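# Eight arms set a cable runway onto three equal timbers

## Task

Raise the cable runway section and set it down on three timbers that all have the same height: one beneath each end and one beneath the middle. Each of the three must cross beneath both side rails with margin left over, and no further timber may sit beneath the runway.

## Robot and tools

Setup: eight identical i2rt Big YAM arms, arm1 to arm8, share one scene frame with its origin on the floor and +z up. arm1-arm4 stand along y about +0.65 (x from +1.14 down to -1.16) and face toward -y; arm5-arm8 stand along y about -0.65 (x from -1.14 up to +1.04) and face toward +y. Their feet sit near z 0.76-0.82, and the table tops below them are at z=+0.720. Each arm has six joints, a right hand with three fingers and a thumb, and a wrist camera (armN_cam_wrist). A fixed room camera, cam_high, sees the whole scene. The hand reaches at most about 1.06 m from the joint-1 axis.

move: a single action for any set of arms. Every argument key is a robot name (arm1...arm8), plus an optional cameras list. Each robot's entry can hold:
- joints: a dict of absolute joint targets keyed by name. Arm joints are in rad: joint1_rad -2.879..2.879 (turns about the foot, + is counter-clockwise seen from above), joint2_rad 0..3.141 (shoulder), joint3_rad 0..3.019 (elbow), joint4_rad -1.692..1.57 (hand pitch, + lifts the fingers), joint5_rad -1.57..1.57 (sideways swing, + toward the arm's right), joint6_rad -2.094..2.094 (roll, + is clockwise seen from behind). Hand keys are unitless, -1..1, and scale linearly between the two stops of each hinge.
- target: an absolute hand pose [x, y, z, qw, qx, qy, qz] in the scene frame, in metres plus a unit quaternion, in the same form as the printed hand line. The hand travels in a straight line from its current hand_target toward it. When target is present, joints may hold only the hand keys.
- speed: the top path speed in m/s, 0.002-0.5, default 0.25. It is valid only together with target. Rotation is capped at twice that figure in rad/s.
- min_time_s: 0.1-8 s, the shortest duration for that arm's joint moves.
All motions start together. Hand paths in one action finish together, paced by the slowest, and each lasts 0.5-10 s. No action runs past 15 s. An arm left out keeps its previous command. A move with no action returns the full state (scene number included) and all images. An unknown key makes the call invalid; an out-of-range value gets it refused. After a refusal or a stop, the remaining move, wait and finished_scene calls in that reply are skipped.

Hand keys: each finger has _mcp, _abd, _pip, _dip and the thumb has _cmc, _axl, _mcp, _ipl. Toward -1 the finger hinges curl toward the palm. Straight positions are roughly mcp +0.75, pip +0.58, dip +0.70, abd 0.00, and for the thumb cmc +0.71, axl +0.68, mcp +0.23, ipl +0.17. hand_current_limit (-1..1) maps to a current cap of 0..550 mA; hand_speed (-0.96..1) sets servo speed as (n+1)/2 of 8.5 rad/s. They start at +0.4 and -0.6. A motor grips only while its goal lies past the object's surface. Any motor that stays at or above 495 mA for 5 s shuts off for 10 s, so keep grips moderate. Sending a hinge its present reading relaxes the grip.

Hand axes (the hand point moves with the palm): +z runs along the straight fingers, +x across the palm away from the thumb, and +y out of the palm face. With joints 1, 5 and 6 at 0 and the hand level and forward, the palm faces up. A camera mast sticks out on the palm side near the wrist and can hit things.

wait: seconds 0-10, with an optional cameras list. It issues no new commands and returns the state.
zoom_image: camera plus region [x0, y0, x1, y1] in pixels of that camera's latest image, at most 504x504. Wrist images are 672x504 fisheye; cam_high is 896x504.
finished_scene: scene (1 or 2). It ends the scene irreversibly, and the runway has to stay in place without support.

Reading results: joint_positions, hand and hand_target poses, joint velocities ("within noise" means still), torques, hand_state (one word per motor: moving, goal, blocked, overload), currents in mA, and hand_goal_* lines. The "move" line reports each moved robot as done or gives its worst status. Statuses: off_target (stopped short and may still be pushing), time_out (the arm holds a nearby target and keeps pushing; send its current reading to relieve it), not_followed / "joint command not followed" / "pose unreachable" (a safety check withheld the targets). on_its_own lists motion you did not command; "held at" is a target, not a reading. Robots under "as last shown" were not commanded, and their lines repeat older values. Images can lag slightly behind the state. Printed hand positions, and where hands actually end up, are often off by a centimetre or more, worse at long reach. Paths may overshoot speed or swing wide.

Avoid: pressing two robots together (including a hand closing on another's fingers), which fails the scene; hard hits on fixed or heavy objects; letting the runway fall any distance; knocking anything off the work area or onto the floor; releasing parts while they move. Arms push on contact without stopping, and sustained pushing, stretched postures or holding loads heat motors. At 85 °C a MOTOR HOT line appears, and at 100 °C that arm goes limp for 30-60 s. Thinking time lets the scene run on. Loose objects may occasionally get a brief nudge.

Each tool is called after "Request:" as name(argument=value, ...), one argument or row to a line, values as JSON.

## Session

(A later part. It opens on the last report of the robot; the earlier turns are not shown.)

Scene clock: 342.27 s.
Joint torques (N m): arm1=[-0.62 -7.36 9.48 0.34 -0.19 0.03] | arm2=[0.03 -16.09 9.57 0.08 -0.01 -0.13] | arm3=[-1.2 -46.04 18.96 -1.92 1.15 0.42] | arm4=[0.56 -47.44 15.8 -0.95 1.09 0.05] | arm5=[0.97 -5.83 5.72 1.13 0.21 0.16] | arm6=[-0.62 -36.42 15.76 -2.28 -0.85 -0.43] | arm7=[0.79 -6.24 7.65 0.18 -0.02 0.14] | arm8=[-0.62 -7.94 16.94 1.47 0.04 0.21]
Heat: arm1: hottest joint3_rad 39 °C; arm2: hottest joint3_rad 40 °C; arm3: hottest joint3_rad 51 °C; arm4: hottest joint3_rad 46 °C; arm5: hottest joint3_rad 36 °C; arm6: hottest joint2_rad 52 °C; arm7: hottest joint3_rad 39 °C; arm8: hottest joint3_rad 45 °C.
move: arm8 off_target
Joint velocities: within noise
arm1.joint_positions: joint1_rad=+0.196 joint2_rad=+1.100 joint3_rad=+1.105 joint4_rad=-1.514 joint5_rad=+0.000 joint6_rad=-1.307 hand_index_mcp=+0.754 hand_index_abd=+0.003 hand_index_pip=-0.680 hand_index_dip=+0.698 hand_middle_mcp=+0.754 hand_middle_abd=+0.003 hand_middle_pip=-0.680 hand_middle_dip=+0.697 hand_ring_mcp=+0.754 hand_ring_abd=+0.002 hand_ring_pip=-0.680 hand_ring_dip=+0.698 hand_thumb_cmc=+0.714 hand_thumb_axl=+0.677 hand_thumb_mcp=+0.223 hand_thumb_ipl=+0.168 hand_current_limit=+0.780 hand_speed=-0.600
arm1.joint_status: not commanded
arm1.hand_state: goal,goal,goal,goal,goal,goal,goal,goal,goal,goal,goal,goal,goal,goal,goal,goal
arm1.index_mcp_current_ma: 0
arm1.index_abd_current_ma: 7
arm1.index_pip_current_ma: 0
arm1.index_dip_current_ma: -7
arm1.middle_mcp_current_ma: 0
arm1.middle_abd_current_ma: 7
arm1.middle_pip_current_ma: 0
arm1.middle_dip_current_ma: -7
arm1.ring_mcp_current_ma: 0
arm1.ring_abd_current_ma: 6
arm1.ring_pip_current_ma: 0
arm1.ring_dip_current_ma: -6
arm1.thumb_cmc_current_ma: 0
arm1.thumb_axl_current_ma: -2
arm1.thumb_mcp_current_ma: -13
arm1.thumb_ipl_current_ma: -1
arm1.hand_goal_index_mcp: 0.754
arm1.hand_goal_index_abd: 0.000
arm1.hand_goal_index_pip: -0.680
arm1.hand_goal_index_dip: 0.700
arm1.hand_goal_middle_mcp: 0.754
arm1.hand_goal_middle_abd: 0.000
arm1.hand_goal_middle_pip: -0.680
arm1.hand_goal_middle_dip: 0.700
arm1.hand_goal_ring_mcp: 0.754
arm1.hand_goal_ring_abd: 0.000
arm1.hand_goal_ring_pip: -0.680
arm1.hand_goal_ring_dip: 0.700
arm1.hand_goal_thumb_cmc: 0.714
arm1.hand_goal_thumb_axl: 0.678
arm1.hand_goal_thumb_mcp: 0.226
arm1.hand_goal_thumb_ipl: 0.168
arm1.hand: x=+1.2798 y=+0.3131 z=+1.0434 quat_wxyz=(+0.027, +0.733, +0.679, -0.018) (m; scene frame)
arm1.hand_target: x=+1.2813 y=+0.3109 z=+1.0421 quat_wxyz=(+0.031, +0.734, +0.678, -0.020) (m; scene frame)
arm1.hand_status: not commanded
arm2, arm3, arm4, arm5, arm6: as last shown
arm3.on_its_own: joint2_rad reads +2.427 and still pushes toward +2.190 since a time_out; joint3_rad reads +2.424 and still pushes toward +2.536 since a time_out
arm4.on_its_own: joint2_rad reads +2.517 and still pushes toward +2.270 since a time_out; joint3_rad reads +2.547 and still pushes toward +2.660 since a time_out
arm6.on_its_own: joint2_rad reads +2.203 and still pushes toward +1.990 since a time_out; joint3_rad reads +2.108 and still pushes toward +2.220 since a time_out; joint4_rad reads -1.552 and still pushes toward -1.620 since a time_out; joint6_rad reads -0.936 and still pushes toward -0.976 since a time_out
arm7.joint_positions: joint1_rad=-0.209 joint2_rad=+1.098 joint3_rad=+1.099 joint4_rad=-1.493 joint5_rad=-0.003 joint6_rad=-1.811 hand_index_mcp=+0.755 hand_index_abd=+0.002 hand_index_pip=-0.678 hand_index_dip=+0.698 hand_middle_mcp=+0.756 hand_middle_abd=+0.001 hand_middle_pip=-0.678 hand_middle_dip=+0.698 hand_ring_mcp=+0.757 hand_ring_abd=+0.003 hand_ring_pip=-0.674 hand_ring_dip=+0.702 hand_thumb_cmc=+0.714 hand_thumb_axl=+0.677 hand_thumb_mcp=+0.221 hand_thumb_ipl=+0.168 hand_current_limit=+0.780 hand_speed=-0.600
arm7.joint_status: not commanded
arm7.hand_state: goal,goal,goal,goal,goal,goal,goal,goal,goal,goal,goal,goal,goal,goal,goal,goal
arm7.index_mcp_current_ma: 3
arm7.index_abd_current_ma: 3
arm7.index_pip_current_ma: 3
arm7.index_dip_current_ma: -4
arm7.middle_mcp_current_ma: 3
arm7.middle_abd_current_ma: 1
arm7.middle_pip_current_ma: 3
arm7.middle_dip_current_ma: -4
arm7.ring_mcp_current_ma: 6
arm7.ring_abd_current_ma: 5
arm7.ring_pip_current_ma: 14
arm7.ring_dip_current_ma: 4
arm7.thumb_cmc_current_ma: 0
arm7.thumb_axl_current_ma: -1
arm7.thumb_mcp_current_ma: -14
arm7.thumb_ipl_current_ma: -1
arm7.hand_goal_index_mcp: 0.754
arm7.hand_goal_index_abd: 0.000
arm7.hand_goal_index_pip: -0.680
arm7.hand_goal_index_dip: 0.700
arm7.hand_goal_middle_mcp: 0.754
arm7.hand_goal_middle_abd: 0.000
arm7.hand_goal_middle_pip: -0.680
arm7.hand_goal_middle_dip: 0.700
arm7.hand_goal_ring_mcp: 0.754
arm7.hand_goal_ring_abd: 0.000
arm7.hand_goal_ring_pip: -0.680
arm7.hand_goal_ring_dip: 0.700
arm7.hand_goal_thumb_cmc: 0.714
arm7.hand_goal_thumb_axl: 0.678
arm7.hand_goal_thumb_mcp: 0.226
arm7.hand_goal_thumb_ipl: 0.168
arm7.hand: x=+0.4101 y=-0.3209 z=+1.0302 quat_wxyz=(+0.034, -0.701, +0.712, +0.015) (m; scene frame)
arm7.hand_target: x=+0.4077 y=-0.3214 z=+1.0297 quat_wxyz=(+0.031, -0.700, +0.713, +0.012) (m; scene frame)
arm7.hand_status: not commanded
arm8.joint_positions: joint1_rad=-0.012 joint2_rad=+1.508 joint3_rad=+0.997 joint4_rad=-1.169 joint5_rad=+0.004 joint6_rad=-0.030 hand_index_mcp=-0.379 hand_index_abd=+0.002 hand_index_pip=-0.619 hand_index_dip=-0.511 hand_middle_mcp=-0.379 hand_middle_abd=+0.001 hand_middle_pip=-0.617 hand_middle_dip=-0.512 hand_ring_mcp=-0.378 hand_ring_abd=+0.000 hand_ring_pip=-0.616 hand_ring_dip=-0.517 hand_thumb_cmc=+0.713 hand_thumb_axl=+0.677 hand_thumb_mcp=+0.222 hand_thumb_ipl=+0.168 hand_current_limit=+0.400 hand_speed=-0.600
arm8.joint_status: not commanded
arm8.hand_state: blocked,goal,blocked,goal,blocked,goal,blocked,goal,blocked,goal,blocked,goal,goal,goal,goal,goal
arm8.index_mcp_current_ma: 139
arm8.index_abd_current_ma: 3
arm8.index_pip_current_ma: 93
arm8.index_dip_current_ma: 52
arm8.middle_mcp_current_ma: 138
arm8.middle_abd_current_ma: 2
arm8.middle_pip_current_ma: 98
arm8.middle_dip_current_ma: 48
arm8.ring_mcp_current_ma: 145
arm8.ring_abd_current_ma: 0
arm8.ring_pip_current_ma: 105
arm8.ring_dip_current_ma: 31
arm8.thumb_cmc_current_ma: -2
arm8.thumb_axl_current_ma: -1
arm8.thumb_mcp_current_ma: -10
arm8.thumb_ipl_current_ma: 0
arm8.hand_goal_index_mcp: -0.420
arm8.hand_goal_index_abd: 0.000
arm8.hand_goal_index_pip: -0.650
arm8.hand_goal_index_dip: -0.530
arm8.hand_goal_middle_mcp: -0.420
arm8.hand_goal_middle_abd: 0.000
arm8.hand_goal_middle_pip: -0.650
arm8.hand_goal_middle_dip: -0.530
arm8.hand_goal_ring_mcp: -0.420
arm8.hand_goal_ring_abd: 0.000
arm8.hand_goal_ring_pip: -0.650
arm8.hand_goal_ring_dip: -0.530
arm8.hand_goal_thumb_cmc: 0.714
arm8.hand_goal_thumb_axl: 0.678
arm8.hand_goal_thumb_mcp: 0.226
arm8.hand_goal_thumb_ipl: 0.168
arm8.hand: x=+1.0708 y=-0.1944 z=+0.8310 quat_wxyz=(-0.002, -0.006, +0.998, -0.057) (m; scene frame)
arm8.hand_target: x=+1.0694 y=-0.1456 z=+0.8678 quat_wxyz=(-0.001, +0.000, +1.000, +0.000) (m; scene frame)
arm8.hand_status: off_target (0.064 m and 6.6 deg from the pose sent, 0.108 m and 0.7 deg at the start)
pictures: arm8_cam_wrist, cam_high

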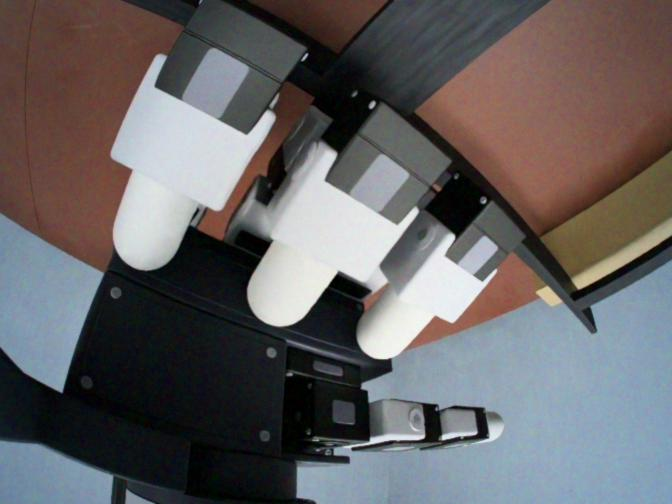

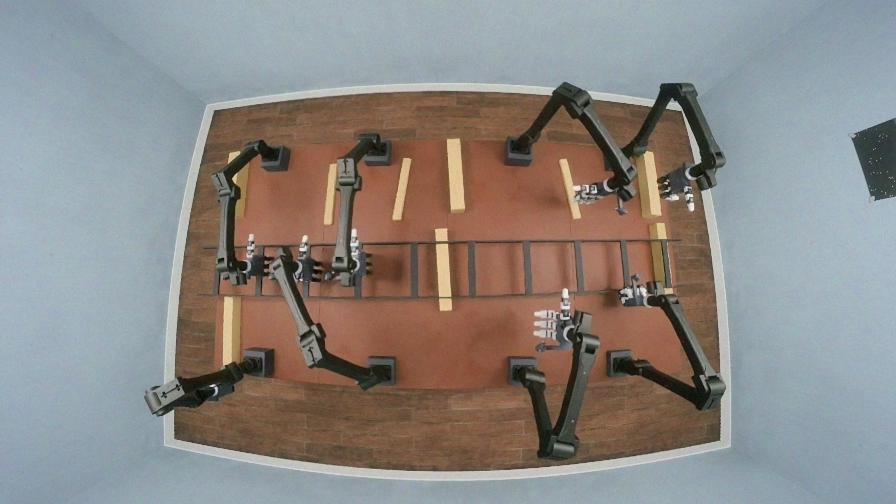

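Request:
move(
  arm8={"joints": {"joint2_rad": 1.86, "joint3_rad": 1.33, "joint4_rad": -1.08}, "min_time_s": 2.5},
  cameras=["cam_high"],
)

Request:
zoom_image(
  camera="cam_high",
  region=[560, 200, 740, 360],
)

Scene clock: 350.93 s.
Joint torques (N m): arm1=[-0.67 -7.47 9.48 0.38 -0.19 0.03] | arm2=[0.03 -16.15 9.55 0.1 -0.02 -0.13] | arm3=[-1.14 -45.68 19.15 -0.84 1.21 0.51] | arm4=[0.56 -47.44 15.8 -0.95 1.09 0.29] | arm5=[0.97 -6.01 5.71 1.1 0.2 0.17] | arm6=[-0.62 -36.37 15.77 -2.09 -1.05 -0.34] | arm7=[0.73 -6.24 7.65 0.2 -0.02 0.14] | arm8=[-0.62 -3.9 17.78 6.22 -0.07 0.62]
Heat: arm1: hottest joint3_rad 39 °C; arm2: hottest joint3_rad 41 °C; arm3: hottest joint3_rad 54 °C; arm4: hottest joint3_rad 47 °C; arm5: hottest joint3_rad 36 °C; arm6: hottest joint2_rad 55 °C; arm7: hottest joint3_rad 39 °C; arm8: hottest joint3_rad 48 °C.
move: arm8 time_out
Joint velocities: within noise
arm1, arm3, arm4, arm6, arm7: as last shown
arm2.joint_positions: joint1_rad=+0.792 joint2_rad=+1.647 joint3_rad=+1.406 joint4_rad=-1.372 joint5_rad=+0.007 joint6_rad=+0.761 hand_index_mcp=+0.752 hand_index_abd=-0.003 hand_index_pip=+0.575 hand_index_dip=+0.694 hand_middle_mcp=+0.749 hand_middle_abd=-0.004 hand_middle_pip=+0.574 hand_middle_dip=+0.693 hand_ring_mcp=+0.751 hand_ring_abd=-0.003 hand_ring_pip=+0.575 hand_ring_dip=+0.694 hand_thumb_cmc=+0.714 hand_thumb_axl=+0.677 hand_thumb_mcp=+0.222 hand_thumb_ipl=+0.168 hand_current_limit=+0.780 hand_speed=-0.600
arm2.joint_status: not commanded
arm2.hand_state: goal,goal,goal,goal,goal,goal,goal,goal,goal,goal,goal,goal,goal,goal,goal,goal
arm2.index_mcp_current_ma: -2
arm2.index_abd_current_ma: -3
arm2.index_pip_current_ma: -3
arm2.index_dip_current_ma: -2
arm2.middle_mcp_current_ma: -7
arm2.middle_abd_current_ma: -4
arm2.middle_pip_current_ma: -4
arm2.middle_dip_current_ma: -3
arm2.ring_mcp_current_ma: -3
arm2.ring_abd_current_ma: -3
arm2.ring_pip_current_ma: -3
arm2.ring_dip_current_ma: -3
arm2.thumb_cmc_current_ma: 0
arm2.thumb_axl_current_ma: -1
arm2.thumb_mcp_current_ma: -6
arm2.thumb_ipl_current_ma: 0
arm2.hand_goal_index_mcp: 0.754
arm2.hand_goal_index_abd: 0.000
arm2.hand_goal_index_pip: 0.578
arm2.hand_goal_index_dip: 0.696
arm2.hand_goal_middle_mcp: 0.754
arm2.hand_goal_middle_abd: 0.000
arm2.hand_goal_middle_pip: 0.578
arm2.hand_goal_middle_dip: 0.696
arm2.hand_goal_ring_mcp: 0.754
arm2.hand_goal_ring_abd: 0.000
arm2.hand_goal_ring_pip: 0.578
arm2.hand_goal_ring_dip: 0.696
arm2.hand_goal_thumb_cmc: 0.714
arm2.hand_goal_thumb_axl: 0.678
arm2.hand_goal_thumb_mcp: 0.226
arm2.hand_goal_thumb_ipl: 0.168
arm2.hand: x=+0.7449 y=+0.2092 z=+0.9789 quat_wxyz=(-0.014, +1.000, -0.002, -0.015) (m; scene frame)
arm2.hand_target: x=+0.7496 y=+0.2005 z=+1.0000 quat_wxyz=(+0.000, +1.000, +0.000, +0.000) (m; scene frame)
arm2.hand_status: not commanded
arm3.joint_positions: joint1_rad=+0.018 joint2_rad=+2.427 joint3_rad=+2.424 joint4_rad=-1.672 joint5_rad=-0.046 joint6_rad=+1.493 hand_index_mcp=+0.781 hand_index_abd=-0.064 hand_index_pip=-0.775 hand_index_dip=+0.582 hand_middle_mcp=+0.751 hand_middle_abd=-0.021 hand_middle_pip=-0.825 hand_middle_dip=+0.573 hand_ring_mcp=+0.726 hand_ring_abd=-0.009 hand_ring_pip=-0.882 hand_ring_dip=+0.557 hand_thumb_cmc=+0.714 hand_thumb_axl=+0.677 hand_thumb_mcp=+0.223 hand_thumb_ipl=+0.168 hand_current_limit=+0.780 hand_speed=-0.600
arm3.hand_state: blocked,blocked,blocked,blocked,blocked,blocked,blocked,blocked,blocked,goal,goal,goal,goal,goal,goal,goal
arm3.index_abd_current_ma: -132
arm3.index_pip_current_ma: 409
arm3.middle_pip_current_ma: 197
arm3.middle_dip_current_ma: 38
arm3.ring_mcp_current_ma: 108
arm3.ring_abd_current_ma: -8
arm3.ring_pip_current_ma: 26
arm3.ring_dip_current_ma: 6
arm3.on_its_own: joint2_rad reads +2.427 and still pushes toward +2.190 since a time_out; joint3_rad reads +2.424 and still pushes toward +2.536 since a time_out; joint5_rad reads -0.046 and still pushes toward -0.016 since a time_out; joint6_rad reads +1.493 and still pushes toward +1.536 since a time_out
arm3.hand: x=-0.5166 y=-0.0452 z=+0.8701 quat_wxyz=(-0.047, +0.728, -0.684, -0.023) (m; scene frame)
arm3.hand_target: x=-0.5324 y=-0.0434 z=+1.0745 quat_wxyz=(+0.085, +0.704, -0.701, +0.078) (m; scene frame)
arm4.joint_positions: joint1_rad=+0.183 joint2_rad=+2.517 joint3_rad=+2.547 joint4_rad=-1.653 joint5_rad=-0.006 joint6_rad=+1.673 hand_index_mcp=+0.724 hand_index_abd=-0.016 hand_index_pip=-0.834 hand_index_dip=+0.566 hand_middle_mcp=+0.723 hand_middle_abd=-0.008 hand_middle_pip=-0.873 hand_middle_dip=+0.561 hand_ring_mcp=+0.711 hand_ring_abd=-0.019 hand_ring_pip=-0.892 hand_ring_dip=+0.553 hand_thumb_cmc=+0.714 hand_thumb_axl=+0.677 hand_thumb_mcp=+0.221 hand_thumb_ipl=+0.168 hand_current_limit=+0.780 hand_speed=-0.600
arm4.hand_state: blocked,goal,blocked,goal,blocked,goal,blocked,goal,blocked,goal,goal,goal,goal,goal,goal,goal
arm4.index_mcp_current_ma: 199
arm4.middle_mcp_current_ma: 196
arm4.middle_abd_current_ma: -24
arm4.middle_pip_current_ma: 111
arm4.ring_mcp_current_ma: 136
arm4.on_its_own: joint2_rad reads +2.517 and still pushes toward +2.270 since a time_out; joint3_rad reads +2.547 and still pushes toward +2.660 since a time_out; joint6_rad reads +1.673 and still pushes toward +1.710 since a time_out
arm4.hand: x=-1.1264 y=-0.0516 z=+0.8666 quat_wxyz=(-0.021, +0.727, -0.686, -0.015) (m; scene frame)
arm4.hand_target: x=-1.1410 y=-0.0495 z=+1.0788 quat_wxyz=(+0.083, +0.701, -0.700, +0.108) (m; scene frame)
arm5.joint_positions: joint1_rad=+2.195 joint2_rad=+1.259 joint3_rad=+0.403 joint4_rad=-0.714 joint5_rad=-0.002 joint6_rad=+0.627 hand_index_mcp=-0.373 hand_index_abd=-0.003 hand_index_pip=-0.624 hand_index_dip=-0.507 hand_middle_mcp=-0.377 hand_middle_abd=-0.003 hand_middle_pip=-0.621 hand_middle_dip=-0.504 hand_ring_mcp=-0.371 hand_ring_abd=+0.002 hand_ring_pip=-0.625 hand_ring_dip=-0.510 hand_thumb_cmc=-0.568 hand_thumb_axl=+0.677 hand_thumb_mcp=+0.222 hand_thumb_ipl=+0.168 hand_current_limit=+0.400 hand_speed=-0.600
arm5.joint_status: not commanded
arm5.hand_state: blocked,goal,blocked,blocked,blocked,goal,blocked,blocked,blocked,goal,blocked,goal,goal,goal,goal,goal
arm5.index_mcp_current_ma: 118
arm5.index_abd_current_ma: -2
arm5.index_pip_current_ma: 48
arm5.index_dip_current_ma: 42
arm5.middle_mcp_current_ma: 106
arm5.middle_abd_current_ma: -2
arm5.middle_pip_current_ma: 55
arm5.middle_dip_current_ma: 48
arm5.ring_mcp_current_ma: 126
arm5.ring_abd_current_ma: 1
arm5.ring_pip_current_ma: 46
arm5.ring_dip_current_ma: 34
arm5.thumb_cmc_current_ma: 2
arm5.thumb_axl_current_ma: 0
arm5.thumb_mcp_current_ma: -5
arm5.thumb_ipl_current_ma: 0
arm5.hand_goal_index_mcp: -0.420
arm5.hand_goal_index_abd: 0.000
arm5.hand_goal_index_pip: -0.650
arm5.hand_goal_index_dip: -0.530
arm5.hand_goal_middle_mcp: -0.420
arm5.hand_goal_middle_abd: 0.000
arm5.hand_goal_middle_pip: -0.650
arm5.hand_goal_middle_dip: -0.530
arm5.hand_goal_ring_mcp: -0.420
arm5.hand_goal_ring_abd: 0.000
arm5.hand_goal_ring_pip: -0.650
arm5.hand_goal_ring_dip: -0.530
arm5.hand_goal_thumb_cmc: -0.570
arm5.hand_goal_thumb_axl: 0.678
arm5.hand_goal_thumb_mcp: 0.226
arm5.hand_goal_thumb_ipl: 0.168
arm5.hand: x=-1.4064 y=-0.7641 z=+0.7774 quat_wxyz=(+0.001, -0.709, +0.706, +0.000) (m; scene frame)
arm5.hand_target: x=-1.4050 y=-0.7650 z=+0.7751 quat_wxyz=(+0.000, -0.707, +0.707, +0.000) (m; scene frame)
arm5.hand_status: not commanded
arm6.joint_positions: joint1_rad=+0.587 joint2_rad=+2.202 joint3_rad=+2.108 joint4_rad=-1.557 joint5_rad=+0.022 joint6_rad=-0.946 hand_index_mcp=+0.719 hand_index_abd=+0.001 hand_index_pip=-0.821 hand_index_dip=+0.588 hand_middle_mcp=+0.740 hand_middle_abd=+0.000 hand_middle_pip=-0.812 hand_middle_dip=+0.589 hand_ring_mcp=+0.754 hand_ring_abd=+0.001 hand_ring_pip=-0.784 hand_ring_dip=+0.586 hand_thumb_cmc=+0.714 hand_thumb_axl=+0.677 hand_thumb_mcp=+0.223 hand_thumb_ipl=+0.168 hand_current_limit=+0.780 hand_speed=-0.600
arm6.index_abd_current_ma: 1
arm6.index_pip_current_ma: 282
arm6.index_dip_current_ma: 114
arm6.middle_mcp_current_ma: 215
arm6.middle_pip_current_ma: 318
arm6.middle_dip_current_ma: 120
arm6.ring_mcp_current_ma: 281
arm6.on_its_own: joint2_rad reads +2.202 and still pushes toward +1.990 since a time_out; joint3_rad reads +2.108 and still pushes toward +2.220 since a time_out; joint4_rad reads -1.557 and still pushes toward -1.620 since a time_out
arm6.hand: x=-0.8248 y=-0.0752 z=+0.8792 quat_wxyz=(+0.005, -0.695, +0.718, -0.042) (m; scene frame)
arm8.joint_positions: joint1_rad=-0.012 joint2_rad=+1.750 joint3_rad=+1.214 joint4_rad=-1.230 joint5_rad=+0.006 joint6_rad=-0.073 hand_index_mcp=-0.380 hand_index_abd=+0.001 hand_index_pip=-0.618 hand_index_dip=-0.512 hand_middle_mcp=-0.392 hand_middle_abd=+0.001 hand_middle_pip=-0.608 hand_middle_dip=-0.522 hand_ring_mcp=-0.401 hand_ring_abd=+0.000 hand_ring_pip=-0.599 hand_ring_dip=-0.535 hand_thumb_cmc=+0.713 hand_thumb_axl=+0.677 hand_thumb_mcp=+0.222 hand_thumb_ipl=+0.168 hand_current_limit=+0.400 hand_speed=-0.600
arm8.joint_status: joint3_rad time_out (moved +0.216 of +0.333); joint4_rad time_out (moved -0.061 of +0.089); the others done
arm8.hand_state: blocked,goal,blocked,goal,blocked,goal,blocked,goal,goal,goal,blocked,goal,goal,goal,goal,goal
arm8.index_mcp_current_ma: 138
arm8.index_abd_current_ma: 1
arm8.index_pip_current_ma: 96
arm8.index_dip_current_ma: 49
arm8.middle_mcp_current_ma: 86
arm8.middle_abd_current_ma: 1
arm8.middle_pip_current_ma: 133
arm8.middle_dip_current_ma: 17
arm8.ring_mcp_current_ma: 55
arm8.ring_abd_current_ma: 0
arm8.ring_pip_current_ma: 171
arm8.ring_dip_current_ma: -10
arm8.thumb_cmc_current_ma: -2
arm8.thumb_axl_current_ma: -1
arm8.thumb_mcp_current_ma: -10
arm8.thumb_ipl_current_ma: 0
arm8.hand_goal_index_mcp: -0.420
arm8.hand_goal_index_abd: 0.000
arm8.hand_goal_index_pip: -0.650
arm8.hand_goal_index_dip: -0.530
arm8.hand_goal_middle_mcp: -0.420
arm8.hand_goal_middle_abd: 0.000
arm8.hand_goal_middle_pip: -0.650
arm8.hand_goal_middle_dip: -0.530
arm8.hand_goal_ring_mcp: -0.420
arm8.hand_goal_ring_abd: 0.000
arm8.hand_goal_ring_pip: -0.650
arm8.hand_goal_ring_dip: -0.530
arm8.hand_goal_thumb_cmc: 0.714
arm8.hand_goal_thumb_axl: 0.678
arm8.hand_goal_thumb_mcp: 0.226
arm8.hand_goal_thumb_ipl: 0.168
arm8.on_its_own: joint3_rad reads +1.214 and still pushes toward +1.326 since a time_out; joint4_rad reads -1.230 and still pushes toward -1.080 since a time_out; joint6_rad reads -0.073 and still pushes toward -0.013 since a time_out; hand_ring_mcp moved -0.023 to your old target -0.420
arm8.hand: x=+1.0686 y=-0.1305 z=+0.7966 quat_wxyz=(-0.004, -0.027, +0.995, -0.100) (m; scene frame)
arm8.hand_target: x=+1.0701 y=-0.0533 z=+0.7885 quat_wxyz=(-0.001, +0.000, +1.000, -0.024) (m; scene frame)
arm8.hand_status: not commanded
pictures: cam_high

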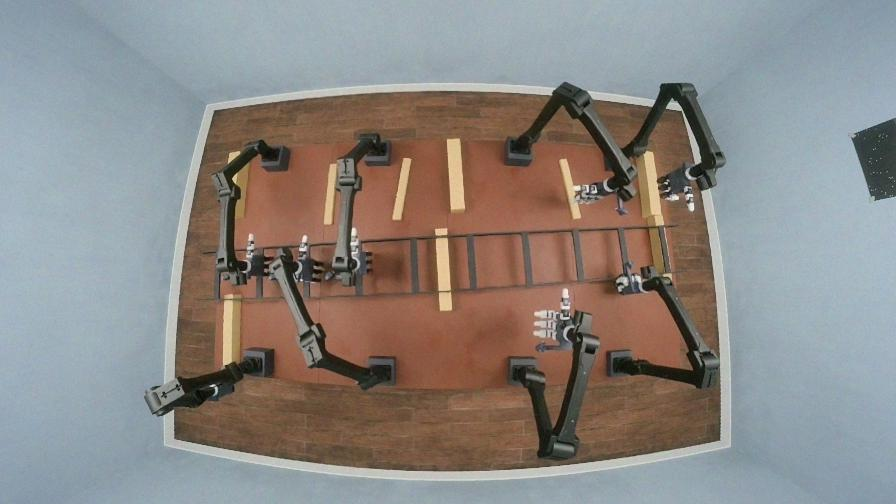

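Scaled by 2.800 from the camera's 896x504 image, which has a finer 1280x720 frame.

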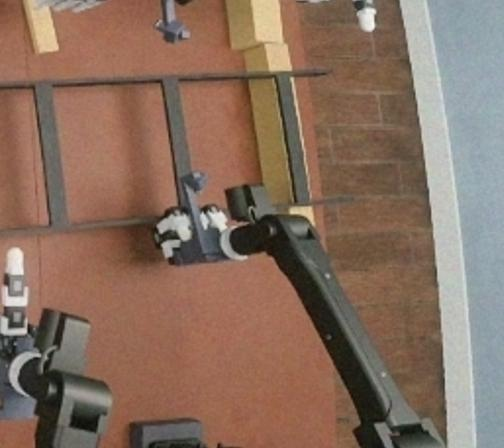

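Request:
move(
  arm8={"target": [1.07, -0.30, 0.90, 0, 0, 1, 0], "speed": 0.12},
  arm5={"target": [-1.41, -0.60, 0.777, 0, 0.7071, -0.7071, 0], "speed": 0.06},
  cameras=["cam_high"],
)

Request:
zoom_image(
  camera="cam_high",
  region=[180, 220, 340, 420],
)

Scene clock: 356.40 s.
Joint torques (N m): arm1=[-0.62 -7.41 9.5 0.35 -0.19 0.01] | arm2=[0.09 -16.15 9.54 0.08 -0.02 -0.14] | arm3=[-0.91 -46.45 19.04 -0.66 1.2 0.52] | arm4=[0.56 -47.27 15.82 -0.94 1.08 0.29] | arm5=[-0.67 -4.19 6.74 0.28 0.27 -0.08] | arm6=[-0.62 -36.19 15.76 -1.96 -1.04 -0.34] | arm7=[0.73 -6.3 7.64 0.2 -0.02 0.14] | arm8=[-1.2 -4.48 8.77 0.28 0.11 0.11]
Heat: arm1: hottest joint3_rad 39 °C; arm2: hottest joint3_rad 41 °C; arm3: hottest joint3_rad 55 °C; arm4: hottest joint3_rad 48 °C; arm5: hottest joint3_rad 36 °C; arm6: hottest joint2_rad 55 °C; arm7: hottest joint3_rad 39 °C; arm8: hottest joint3_rad 48 °C.
move: arm5 done; arm8 done
Joint velocities: within noise
arm1, arm2, arm3, arm4, arm6, arm7: as last shown
arm3.joint_positions: joint1_rad=+0.018 joint2_rad=+2.427 joint3_rad=+2.424 joint4_rad=-1.672 joint5_rad=-0.046 joint6_rad=+1.493 hand_index_mcp=+0.781 hand_index_abd=-0.064 hand_index_pip=-0.775 hand_index_dip=+0.582 hand_middle_mcp=+0.751 hand_middle_abd=-0.021 hand_middle_pip=-0.825 hand_middle_dip=+0.573 hand_ring_mcp=+0.726 hand_ring_abd=-0.006 hand_ring_pip=-0.882 hand_ring_dip=+0.557 hand_thumb_cmc=+0.714 hand_thumb_axl=+0.677 hand_thumb_mcp=+0.223 hand_thumb_ipl=+0.168 hand_current_limit=+0.780 hand_speed=-0.600
arm3.ring_mcp_current_ma: 109
arm3.ring_abd_current_ma: -4
arm3.on_its_own: joint2_rad reads +2.427 and still pushes toward +2.190 since a time_out; joint3_rad reads +2.424 and still pushes toward +2.536 since a time_out; joint5_rad reads -0.046 and still pushes toward -0.016 since a time_out; joint6_rad reads +1.493 and still pushes toward +1.536 since a time_out
arm4.joint_positions: joint1_rad=+0.183 joint2_rad=+2.515 joint3_rad=+2.547 joint4_rad=-1.653 joint5_rad=-0.005 joint6_rad=+1.673 hand_index_mcp=+0.724 hand_index_abd=-0.016 hand_index_pip=-0.834 hand_index_dip=+0.566 hand_middle_mcp=+0.722 hand_middle_abd=-0.008 hand_middle_pip=-0.873 hand_middle_dip=+0.561 hand_ring_mcp=+0.711 hand_ring_abd=-0.019 hand_ring_pip=-0.892 hand_ring_dip=+0.553 hand_thumb_cmc=+0.714 hand_thumb_axl=+0.677 hand_thumb_mcp=+0.221 hand_thumb_ipl=+0.168 hand_current_limit=+0.780 hand_speed=-0.600
arm4.middle_mcp_current_ma: 191
arm4.on_its_own: joint2_rad reads +2.515 and still pushes toward +2.270 since a time_out; joint3_rad reads +2.547 and still pushes toward +2.660 since a time_out; joint6_rad reads +1.673 and still pushes toward +1.710 since a time_out
arm4.hand: x=-1.1265 y=-0.0518 z=+0.8679 quat_wxyz=(-0.021, +0.727, -0.686, -0.014) (m; scene frame)
arm5.joint_positions: joint1_rad=+1.390 joint2_rad=+1.138 joint3_rad=+0.313 joint4_rad=-0.736 joint5_rad=-0.012 joint6_rad=-0.168 hand_index_mcp=-0.373 hand_index_abd=-0.003 hand_index_pip=-0.624 hand_index_dip=-0.507 hand_middle_mcp=-0.377 hand_middle_abd=-0.002 hand_middle_pip=-0.621 hand_middle_dip=-0.504 hand_ring_mcp=-0.371 hand_ring_abd=+0.002 hand_ring_pip=-0.625 hand_ring_dip=-0.510 hand_thumb_cmc=-0.568 hand_thumb_axl=+0.677 hand_thumb_mcp=+0.222 hand_thumb_ipl=+0.168 hand_current_limit=+0.400 hand_speed=-0.600
arm5.joint_status: not commanded
arm5.hand_state: blocked,goal,blocked,blocked,blocked,goal,blocked,blocked,blocked,goal,blocked,goal,goal,goal,goal,goal
arm5.index_mcp_current_ma: 118
arm5.index_abd_current_ma: -2
arm5.index_pip_current_ma: 48
arm5.index_dip_current_ma: 42
arm5.middle_mcp_current_ma: 106
arm5.middle_abd_current_ma: -2
arm5.middle_pip_current_ma: 55
arm5.middle_dip_current_ma: 48
arm5.ring_mcp_current_ma: 126
arm5.ring_abd_current_ma: 1
arm5.ring_pip_current_ma: 46
arm5.ring_dip_current_ma: 34
arm5.thumb_cmc_current_ma: 1
arm5.thumb_axl_current_ma: 0
arm5.thumb_mcp_current_ma: -5
arm5.thumb_ipl_current_ma: 0
arm5.hand_goal_index_mcp: -0.420
arm5.hand_goal_index_abd: 0.000
arm5.hand_goal_index_pip: -0.650
arm5.hand_goal_index_dip: -0.530
arm5.hand_goal_middle_mcp: -0.420
arm5.hand_goal_middle_abd: 0.000
arm5.hand_goal_middle_pip: -0.650
arm5.hand_goal_middle_dip: -0.530
arm5.hand_goal_ring_mcp: -0.420
arm5.hand_goal_ring_abd: 0.000
arm5.hand_goal_ring_pip: -0.650
arm5.hand_goal_ring_dip: -0.530
arm5.hand_goal_thumb_cmc: -0.570
arm5.hand_goal_thumb_axl: 0.678
arm5.hand_goal_thumb_mcp: 0.226
arm5.hand_goal_thumb_ipl: 0.168
arm5.hand: x=-1.4114 y=-0.6025 z=+0.7775 quat_wxyz=(-0.006, -0.705, +0.709, +0.001) (m; scene frame)
arm5.hand_target: x=-1.4100 y=-0.6000 z=+0.7770 quat_wxyz=(+0.000, -0.707, +0.707, +0.000) (m; scene frame)
arm5.hand_status: done (0.003 m and 0.8 deg from the pose sent, 0.164 m and 0.3 deg at the start)
arm6.joint_positions: joint1_rad=+0.587 joint2_rad=+2.200 joint3_rad=+2.108 joint4_rad=-1.560 joint5_rad=+0.022 joint6_rad=-0.946 hand_index_mcp=+0.719 hand_index_abd=+0.001 hand_index_pip=-0.821 hand_index_dip=+0.588 hand_middle_mcp=+0.740 hand_middle_abd=+0.000 hand_middle_pip=-0.812 hand_middle_dip=+0.589 hand_ring_mcp=+0.754 hand_ring_abd=+0.001 hand_ring_pip=-0.784 hand_ring_dip=+0.586 hand_thumb_cmc=+0.714 hand_thumb_axl=+0.677 hand_thumb_mcp=+0.223 hand_thumb_ipl=+0.168 hand_current_limit=+0.780 hand_speed=-0.600
arm6.on_its_own: joint2_rad reads +2.200 and still pushes toward +1.990 since a time_out; joint3_rad reads +2.108 and still pushes toward +2.220 since a time_out; joint4_rad reads -1.560 and still pushes toward -1.620 since a time_out
arm6.hand: x=-0.8244 y=-0.0759 z=+0.8807 quat_wxyz=(+0.005, -0.695, +0.718, -0.042) (m; scene frame)
arm6.hand_target: x=-0.8278 y=-0.0878 z=+1.0769 quat_wxyz=(+0.017, -0.704, +0.704, +0.088) (m; scene frame)
arm8.joint_positions: joint1_rad=-0.012 joint2_rad=+1.071 joint3_rad=+0.786 joint4_rad=-1.270 joint5_rad=+0.004 joint6_rad=-0.027 hand_index_mcp=-0.380 hand_index_abd=+0.001 hand_index_pip=-0.618 hand_index_dip=-0.512 hand_middle_mcp=-0.388 hand_middle_abd=+0.001 hand_middle_pip=-0.608 hand_middle_dip=-0.522 hand_ring_mcp=-0.392 hand_ring_abd=-0.001 hand_ring_pip=-0.599 hand_ring_dip=-0.532 hand_thumb_cmc=+0.713 hand_thumb_axl=+0.677 hand_thumb_mcp=+0.222 hand_thumb_ipl=+0.168 hand_current_limit=+0.400 hand_speed=-0.600
arm8.joint_status: not commanded
arm8.hand_state: blocked,goal,blocked,goal,blocked,goal,blocked,goal,blocked,goal,blocked,goal,goal,goal,goal,goal
arm8.index_mcp_current_ma: 138
arm8.index_abd_current_ma: 1
arm8.index_pip_current_ma: 96
arm8.index_dip_current_ma: 49
arm8.middle_mcp_current_ma: 104
arm8.middle_abd_current_ma: 1
arm8.middle_pip_current_ma: 134
arm8.middle_dip_current_ma: 17
arm8.ring_mcp_current_ma: 89
arm8.ring_abd_current_ma: -2
arm8.ring_pip_current_ma: 167
arm8.ring_dip_current_ma: -3
arm8.thumb_cmc_current_ma: -2
arm8.thumb_axl_current_ma: -1
arm8.thumb_mcp_current_ma: -10
arm8.thumb_ipl_current_ma: 0
arm8.hand_goal_index_mcp: -0.420
arm8.hand_goal_index_abd: 0.000
arm8.hand_goal_index_pip: -0.650
arm8.hand_goal_index_dip: -0.530
arm8.hand_goal_middle_mcp: -0.420
arm8.hand_goal_middle_abd: 0.000
arm8.hand_goal_middle_pip: -0.650
arm8.hand_goal_middle_dip: -0.530
arm8.hand_goal_ring_mcp: -0.420
arm8.hand_goal_ring_abd: 0.000
arm8.hand_goal_ring_pip: -0.650
arm8.hand_goal_ring_dip: -0.530
arm8.hand_goal_thumb_cmc: 0.714
arm8.hand_goal_thumb_axl: 0.678
arm8.hand_goal_thumb_mcp: 0.226
arm8.hand_goal_thumb_ipl: 0.168
arm8.hand: x=+1.0694 y=-0.2953 z=+0.9028 quat_wxyz=(-0.001, -0.004, +1.000, +0.006) (m; scene frame)
arm8.hand_target: x=+1.0700 y=-0.2999 z=+0.9000 quat_wxyz=(+0.000, +0.000, +1.000, +0.000) (m; scene frame)
arm8.hand_status: done (0.006 m and 0.8 deg from the pose sent, 0.199 m and 11.9 deg at the start)
pictures: cam_high

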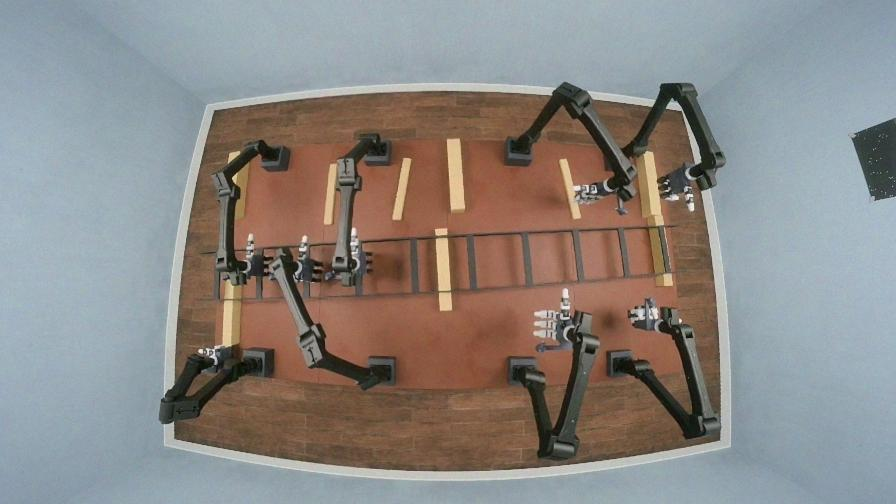

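Scaled by 2.520 from the camera's 896x504 image, which has a finer 1280x720 frame.

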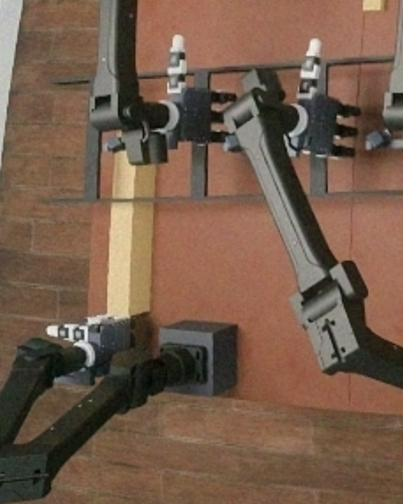

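Request:
move(
  arm5={"target": [-1.415, -0.44, 0.777, 0, 0.7071, -0.7071, 0], "speed": 0.06},
  cameras=["cam_high"],
)

Request:
zoom_image(
  camera="cam_high",
  region=[180, 220, 340, 420],
)

Scene clock: 361.17 s.
Joint torques (N m): arm1=[-0.62 -7.47 9.48 0.35 -0.18 0.02] | arm2=[0.03 -16.15 9.55 0.08 -0.01 -0.14] | arm3=[-1.26 -46.45 18.85 -0.87 1.24 0.54] | arm4=[0.56 -47.27 15.82 -0.94 1.08 0.29] | arm5=[-1.08 -6.71 9.48 1.36 0.04 -0.03] | arm6=[-0.62 -36.13 15.76 -1.98 -1.04 -0.34] | arm7=[0.73 -6.3 7.65 0.2 -0.02 0.14] | arm8=[-1.32 -4.48 8.77 0.28 0.11 0.12]
Heat: arm1: hottest joint3_rad 39 °C; arm2: hottest joint3_rad 41 °C; arm3: hottest joint3_rad 56 °C; arm4: hottest joint3_rad 49 °C; arm5: hottest joint3_rad 36 °C; arm6: hottest joint2_rad 56 °C; arm7: hottest joint3_rad 39 °C; arm8: hottest joint3_rad 48 °C.
move: arm5 off_target
Joint velocities: within noise
arm1, arm2, arm7, arm8: as last shown
arm3.joint_positions: joint1_rad=+0.018 joint2_rad=+2.427 joint3_rad=+2.424 joint4_rad=-1.672 joint5_rad=-0.046 joint6_rad=+1.493 hand_index_mcp=+0.781 hand_index_abd=-0.064 hand_index_pip=-0.775 hand_index_dip=+0.582 hand_middle_mcp=+0.751 hand_middle_abd=-0.021 hand_middle_pip=-0.825 hand_middle_dip=+0.573 hand_ring_mcp=+0.726 hand_ring_abd=-0.006 hand_ring_pip=-0.882 hand_ring_dip=+0.557 hand_thumb_cmc=+0.714 hand_thumb_axl=+0.677 hand_thumb_mcp=+0.223 hand_thumb_ipl=+0.168 hand_current_limit=+0.780 hand_speed=-0.600
arm3.joint_status: not commanded
arm3.hand_state: blocked,blocked,blocked,blocked,blocked,blocked,blocked,blocked,blocked,goal,goal,goal,goal,goal,goal,goal
arm3.index_mcp_current_ma: 328
arm3.index_abd_current_ma: -132
arm3.index_pip_current_ma: 409
arm3.index_dip_current_ma: 61
arm3.middle_mcp_current_ma: 199
arm3.middle_abd_current_ma: -27
arm3.middle_pip_current_ma: 197
arm3.middle_dip_current_ma: 38
arm3.ring_mcp_current_ma: 109
arm3.ring_abd_current_ma: -4
arm3.ring_pip_current_ma: 26
arm3.ring_dip_current_ma: 6
arm3.thumb_cmc_current_ma: 0
arm3.thumb_axl_current_ma: 0
arm3.thumb_mcp_current_ma: -4
arm3.thumb_ipl_current_ma: 0
arm3.hand_goal_index_mcp: 0.680
arm3.hand_goal_index_abd: 0.000
arm3.hand_goal_index_pip: -0.900
arm3.hand_goal_index_dip: 0.550
arm3.hand_goal_middle_mcp: 0.680
arm3.hand_goal_middle_abd: 0.000
arm3.hand_goal_middle_pip: -0.900
arm3.hand_goal_middle_dip: 0.550
arm3.hand_goal_ring_mcp: 0.680
arm3.hand_goal_ring_abd: 0.000
arm3.hand_goal_ring_pip: -0.900
arm3.hand_goal_ring_dip: 0.550
arm3.hand_goal_thumb_cmc: 0.714
arm3.hand_goal_thumb_axl: 0.678
arm3.hand_goal_thumb_mcp: 0.226
arm3.hand_goal_thumb_ipl: 0.168
arm3.on_its_own: joint2_rad reads +2.427 and still pushes toward +2.190 since a time_out; joint3_rad reads +2.424 and still pushes toward +2.536 since a time_out; joint5_rad reads -0.046 and still pushes toward -0.016 since a time_out; joint6_rad reads +1.493 and still pushes toward +1.536 since a time_out
arm3.hand: x=-0.5166 y=-0.0452 z=+0.8701 quat_wxyz=(-0.047, +0.728, -0.684, -0.023) (m; scene frame)
arm3.hand_target: x=-0.5324 y=-0.0434 z=+1.0745 quat_wxyz=(+0.085, +0.704, -0.701, +0.078) (m; scene frame)
arm3.hand_status: not commanded
arm4.joint_positions: joint1_rad=+0.183 joint2_rad=+2.515 joint3_rad=+2.547 joint4_rad=-1.653 joint5_rad=-0.005 joint6_rad=+1.673 hand_index_mcp=+0.724 hand_index_abd=-0.016 hand_index_pip=-0.834 hand_index_dip=+0.566 hand_middle_mcp=+0.722 hand_middle_abd=-0.008 hand_middle_pip=-0.873 hand_middle_dip=+0.561 hand_ring_mcp=+0.711 hand_ring_abd=-0.019 hand_ring_pip=-0.892 hand_ring_dip=+0.553 hand_thumb_cmc=+0.714 hand_thumb_axl=+0.677 hand_thumb_mcp=+0.221 hand_thumb_ipl=+0.168 hand_current_limit=+0.780 hand_speed=-0.600
arm4.joint_status: not commanded
arm4.hand_state: blocked,goal,blocked,goal,blocked,goal,blocked,goal,blocked,goal,goal,goal,goal,goal,goal,goal
arm4.index_mcp_current_ma: 199
arm4.index_abd_current_ma: -55
arm4.index_pip_current_ma: 286
arm4.index_dip_current_ma: 62
arm4.middle_mcp_current_ma: 191
arm4.middle_abd_current_ma: -24
arm4.middle_pip_current_ma: 111
arm4.middle_dip_current_ma: 40
arm4.ring_mcp_current_ma: 136
arm4.ring_abd_current_ma: -65
arm4.ring_pip_current_ma: 31
arm4.ring_dip_current_ma: 12
arm4.thumb_cmc_current_ma: 0
arm4.thumb_axl_current_ma: -3
arm4.thumb_mcp_current_ma: -23
arm4.thumb_ipl_current_ma: -1
arm4.hand_goal_index_mcp: 0.680
arm4.hand_goal_index_abd: 0.000
arm4.hand_goal_index_pip: -0.900
arm4.hand_goal_index_dip: 0.550
arm4.hand_goal_middle_mcp: 0.680
arm4.hand_goal_middle_abd: 0.000
arm4.hand_goal_middle_pip: -0.900
arm4.hand_goal_middle_dip: 0.550
arm4.hand_goal_ring_mcp: 0.680
arm4.hand_goal_ring_abd: 0.000
arm4.hand_goal_ring_pip: -0.900
arm4.hand_goal_ring_dip: 0.550
arm4.hand_goal_thumb_cmc: 0.714
arm4.hand_goal_thumb_axl: 0.678
arm4.hand_goal_thumb_mcp: 0.226
arm4.hand_goal_thumb_ipl: 0.168
arm4.on_its_own: joint2_rad reads +2.515 and still pushes toward +2.270 since a time_out; joint3_rad reads +2.547 and still pushes toward +2.660 since a time_out; joint6_rad reads +1.673 and still pushes toward +1.710 since a time_out
arm4.hand: x=-1.1265 y=-0.0518 z=+0.8679 quat_wxyz=(-0.021, +0.727, -0.686, -0.014) (m; scene frame)
arm4.hand_target: x=-1.1410 y=-0.0495 z=+1.0788 quat_wxyz=(+0.083, +0.701, -0.700, +0.108) (m; scene frame)
arm4.hand_status: not commanded
arm5.joint_positions: joint1_rad=+0.771 joint2_rad=+1.381 joint3_rad=+0.482 joint4_rad=-0.723 joint5_rad=-0.010 joint6_rad=-0.792 hand_index_mcp=-0.374 hand_index_abd=-0.003 hand_index_pip=-0.623 hand_index_dip=-0.508 hand_middle_mcp=-0.377 hand_middle_abd=-0.002 hand_middle_pip=-0.621 hand_middle_dip=-0.504 hand_ring_mcp=-0.371 hand_ring_abd=+0.002 hand_ring_pip=-0.625 hand_ring_dip=-0.510 hand_thumb_cmc=-0.568 hand_thumb_axl=+0.677 hand_thumb_mcp=+0.222 hand_thumb_ipl=+0.168 hand_current_limit=+0.400 hand_speed=-0.600
arm5.joint_status: not commanded
arm5.hand_state: blocked,goal,blocked,blocked,blocked,goal,blocked,blocked,blocked,goal,blocked,goal,goal,goal,goal,goal
arm5.index_mcp_current_ma: 116
arm5.index_abd_current_ma: -2
arm5.index_pip_current_ma: 50
arm5.index_dip_current_ma: 40
arm5.middle_mcp_current_ma: 106
arm5.middle_abd_current_ma: -2
arm5.middle_pip_current_ma: 55
arm5.middle_dip_current_ma: 48
arm5.ring_mcp_current_ma: 126
arm5.ring_abd_current_ma: 1
arm5.ring_pip_current_ma: 46
arm5.ring_dip_current_ma: 34
arm5.thumb_cmc_current_ma: 1
arm5.thumb_axl_current_ma: 0
arm5.thumb_mcp_current_ma: -5
arm5.thumb_ipl_current_ma: 0
arm5.hand_goal_index_mcp: -0.420
arm5.hand_goal_index_abd: 0.000
arm5.hand_goal_index_pip: -0.650
arm5.hand_goal_index_dip: -0.530
arm5.hand_goal_middle_mcp: -0.420
arm5.hand_goal_middle_abd: 0.000
arm5.hand_goal_middle_pip: -0.650
arm5.hand_goal_middle_dip: -0.530
arm5.hand_goal_ring_mcp: -0.420
arm5.hand_goal_ring_abd: 0.000
arm5.hand_goal_ring_pip: -0.650
arm5.hand_goal_ring_dip: -0.530
arm5.hand_goal_thumb_cmc: -0.570
arm5.hand_goal_thumb_axl: 0.678
arm5.hand_goal_thumb_mcp: 0.226
arm5.hand_goal_thumb_ipl: 0.168
arm5.hand: x=-1.3986 y=-0.4622 z=+0.7683 quat_wxyz=(-0.004, -0.706, +0.707, -0.025) (m; scene frame)
arm5.hand_target: x=-1.4140 y=-0.4407 z=+0.7782 quat_wxyz=(+0.000, -0.707, +0.707, +0.000) (m; scene frame)
arm5.hand_status: off_target (0.029 m and 2.9 deg from the pose sent, 0.163 m and 0.8 deg at the start)
arm6.joint_positions: joint1_rad=+0.587 joint2_rad=+2.200 joint3_rad=+2.108 joint4_rad=-1.560 joint5_rad=+0.022 joint6_rad=-0.946 hand_index_mcp=+0.719 hand_index_abd=+0.001 hand_index_pip=-0.821 hand_index_dip=+0.588 hand_middle_mcp=+0.740 hand_middle_abd=+0.000 hand_middle_pip=-0.812 hand_middle_dip=+0.589 hand_ring_mcp=+0.754 hand_ring_abd=+0.001 hand_ring_pip=-0.784 hand_ring_dip=+0.586 hand_thumb_cmc=+0.714 hand_thumb_axl=+0.677 hand_thumb_mcp=+0.223 hand_thumb_ipl=+0.168 hand_current_limit=+0.780 hand_speed=-0.600
arm6.joint_status: not commanded
arm6.hand_state: blocked,goal,blocked,blocked,blocked,goal,blocked,blocked,blocked,goal,blocked,blocked,goal,goal,goal,goal
arm6.index_mcp_current_ma: 125
arm6.index_abd_current_ma: 1
arm6.index_pip_current_ma: 282
arm6.index_dip_current_ma: 114
arm6.middle_mcp_current_ma: 215
arm6.middle_abd_current_ma: 0
arm6.middle_pip_current_ma: 318
arm6.middle_dip_current_ma: 120
arm6.ring_mcp_current_ma: 281
arm6.ring_abd_current_ma: 1
arm6.ring_pip_current_ma: 450
arm6.ring_dip_current_ma: 108
arm6.thumb_cmc_current_ma: 0
arm6.thumb_axl_current_ma: -1
arm6.thumb_mcp_current_ma: -7
arm6.thumb_ipl_current_ma: 0
arm6.hand_goal_index_mcp: 0.680
arm6.hand_goal_index_abd: 0.000
arm6.hand_goal_index_pip: -0.900
arm6.hand_goal_index_dip: 0.550
arm6.hand_goal_middle_mcp: 0.680
arm6.hand_goal_middle_abd: 0.000
arm6.hand_goal_middle_pip: -0.900
arm6.hand_goal_middle_dip: 0.550
arm6.hand_goal_ring_mcp: 0.680
arm6.hand_goal_ring_abd: 0.000
arm6.hand_goal_ring_pip: -0.900
arm6.hand_goal_ring_dip: 0.550
arm6.hand_goal_thumb_cmc: 0.714
arm6.hand_goal_thumb_axl: 0.678
arm6.hand_goal_thumb_mcp: 0.226
arm6.hand_goal_thumb_ipl: 0.168
arm6.on_its_own: joint2_rad reads +2.200 and still pushes toward +1.990 since a time_out; joint3_rad reads +2.108 and still pushes toward +2.220 since a time_out; joint4_rad reads -1.560 and still pushes toward -1.620 since a time_out
arm6.hand: x=-0.8244 y=-0.0759 z=+0.8807 quat_wxyz=(+0.005, -0.695, +0.718, -0.042) (m; scene frame)
arm6.hand_target: x=-0.8278 y=-0.0878 z=+1.0769 quat_wxyz=(+0.017, -0.704, +0.704, +0.088) (m; scene frame)
arm6.hand_status: not commanded
pictures: cam_high

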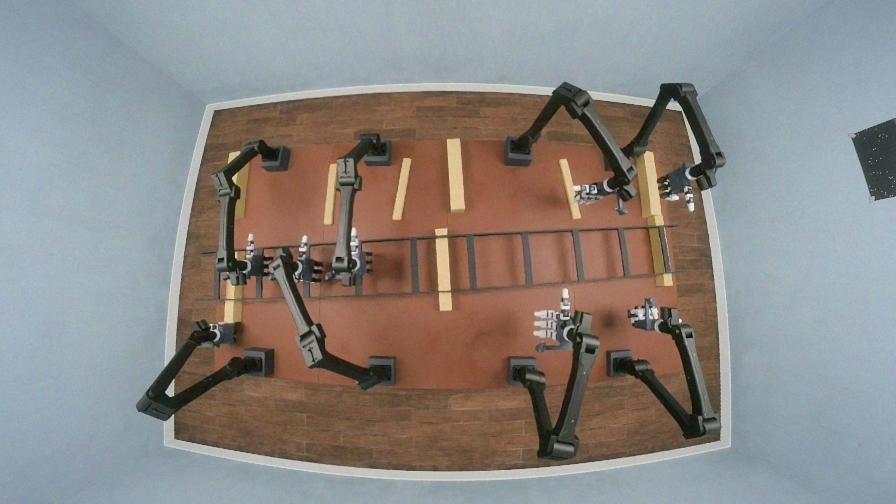

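Scaled by 2.520 from the camera's 896x504 image, which has a finer 1280x720 frame.

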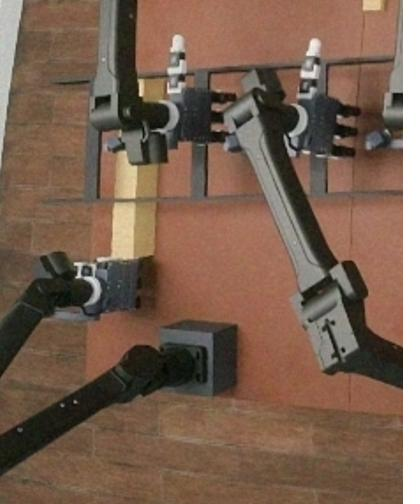

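Request:
move(
  arm5={"target": [-1.415, -0.325, 0.785, 0, 0.7071, -0.7071, 0], "speed": 0.06},
  cameras=["cam_high"],
)

Request:
zoom_image(
  camera="cam_high",
  region=[180, 220, 340, 420],
)

Scene clock: 364.30 s.
Joint torques (N m): arm1=[-0.67 -7.36 9.47 0.36 -0.19 0.02] | arm2=[0.09 -16.15 9.52 0.09 -0.02 -0.14] | arm3=[-0.79 -46.45 18.85 -0.95 1.23 0.48] | arm4=[0.56 -47.27 15.8 -0.95 1.08 0.29] | arm5=[-0.73 -10.99 10.37 0.21 -0.07 -0.02] | arm6=[-0.56 -36.13 15.76 -1.98 -1.04 -0.34] | arm7=[0.79 -6.3 7.64 0.2 -0.02 0.14] | arm8=[-1.2 -4.48 8.77 0.28 0.11 0.11]
Heat: arm1: hottest joint3_rad 39 °C; arm2: hottest joint3_rad 41 °C; arm3: hottest joint3_rad 57 °C; arm4: hottest joint3_rad 49 °C; arm5: hottest joint3_rad 36 °C; arm6: hottest joint2_rad 57 °C; arm7: hottest joint3_rad 39 °C; arm8: hottest joint3_rad 47 °C.
move: arm5 off_target
Joint velocities: within noise
arm1, arm2, arm3, arm4, arm6, arm7, arm8: as last shown
arm3.on_its_own: joint2_rad reads +2.427 and still pushes toward +2.190 since a time_out; joint3_rad reads +2.424 and still pushes toward +2.536 since a time_out; joint5_rad reads -0.046 and still pushes toward -0.016 since a time_out; joint6_rad reads +1.493 and still pushes toward +1.536 since a time_out
arm4.on_its_own: joint2_rad reads +2.515 and still pushes toward +2.270 since a time_out; joint3_rad reads +2.547 and still pushes toward +2.660 since a time_out; joint6_rad reads +1.673 and still pushes toward +1.710 since a time_out
arm5.joint_positions: joint1_rad=+0.548 joint2_rad=+1.582 joint3_rad=+0.731 joint4_rad=-0.756 joint5_rad=-0.009 joint6_rad=-1.016 hand_index_mcp=-0.374 hand_index_abd=-0.003 hand_index_pip=-0.623 hand_index_dip=-0.508 hand_middle_mcp=-0.377 hand_middle_abd=-0.002 hand_middle_pip=-0.621 hand_middle_dip=-0.504 hand_ring_mcp=-0.371 hand_ring_abd=+0.002 hand_ring_pip=-0.625 hand_ring_dip=-0.510 hand_thumb_cmc=-0.568 hand_thumb_axl=+0.677 hand_thumb_mcp=+0.222 hand_thumb_ipl=+0.168 hand_current_limit=+0.400 hand_speed=-0.600
arm5.joint_status: not commanded
arm5.hand_state: blocked,goal,blocked,blocked,blocked,goal,blocked,blocked,blocked,goal,blocked,goal,goal,goal,goal,goal
arm5.index_mcp_current_ma: 116
arm5.index_abd_current_ma: -2
arm5.index_pip_current_ma: 50
arm5.index_dip_current_ma: 40
arm5.middle_mcp_current_ma: 106
arm5.middle_abd_current_ma: -2
arm5.middle_pip_current_ma: 55
arm5.middle_dip_current_ma: 48
arm5.ring_mcp_current_ma: 126
arm5.ring_abd_current_ma: 1
arm5.ring_pip_current_ma: 46
arm5.ring_dip_current_ma: 34
arm5.thumb_cmc_current_ma: 1
arm5.thumb_axl_current_ma: 0
arm5.thumb_mcp_current_ma: -5
arm5.thumb_ipl_current_ma: 0
arm5.hand_goal_index_mcp: -0.420
arm5.hand_goal_index_abd: 0.000
arm5.hand_goal_index_pip: -0.650
arm5.hand_goal_index_dip: -0.530
arm5.hand_goal_middle_mcp: -0.420
arm5.hand_goal_middle_abd: 0.000
arm5.hand_goal_middle_pip: -0.650
arm5.hand_goal_middle_dip: -0.530
arm5.hand_goal_ring_mcp: -0.420
arm5.hand_goal_ring_abd: 0.000
arm5.hand_goal_ring_pip: -0.650
arm5.hand_goal_ring_dip: -0.530
arm5.hand_goal_thumb_cmc: -0.570
arm5.hand_goal_thumb_axl: 0.678
arm5.hand_goal_thumb_mcp: 0.226
arm5.hand_goal_thumb_ipl: 0.168
arm5.hand: x=-1.4060 y=-0.3481 z=+0.7750 quat_wxyz=(-0.007, -0.707, +0.707, -0.016) (m; scene frame)
arm5.hand_target: x=-1.4145 y=-0.3256 z=+0.7857 quat_wxyz=(+0.000, -0.707, +0.707, +0.000) (m; scene frame)
arm5.hand_status: off_target (0.027 m and 2.0 deg from the pose sent, 0.139 m and 2.9 deg at the start)
arm6.on_its_own: joint2_rad reads +2.200 and still pushes toward +1.990 since a time_out; joint3_rad reads +2.108 and still pushes toward +2.220 since a time_out; joint4_rad reads -1.560 and still pushes toward -1.620 since a time_out
pictures: cam_high

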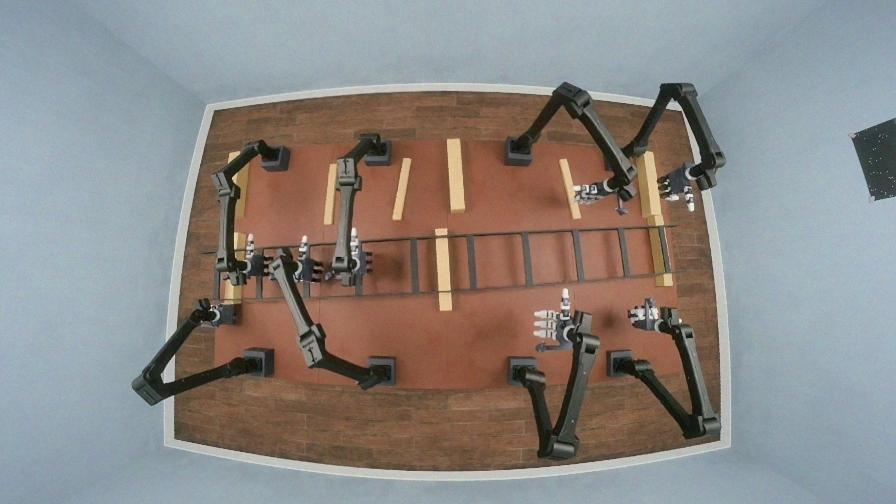

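Scaled by 2.520 from the camera's 896x504 image, which has a finer 1280x720 frame.

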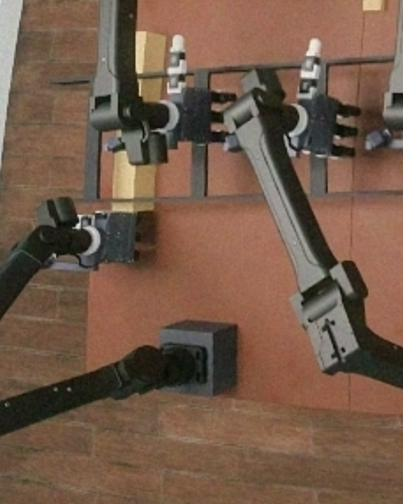

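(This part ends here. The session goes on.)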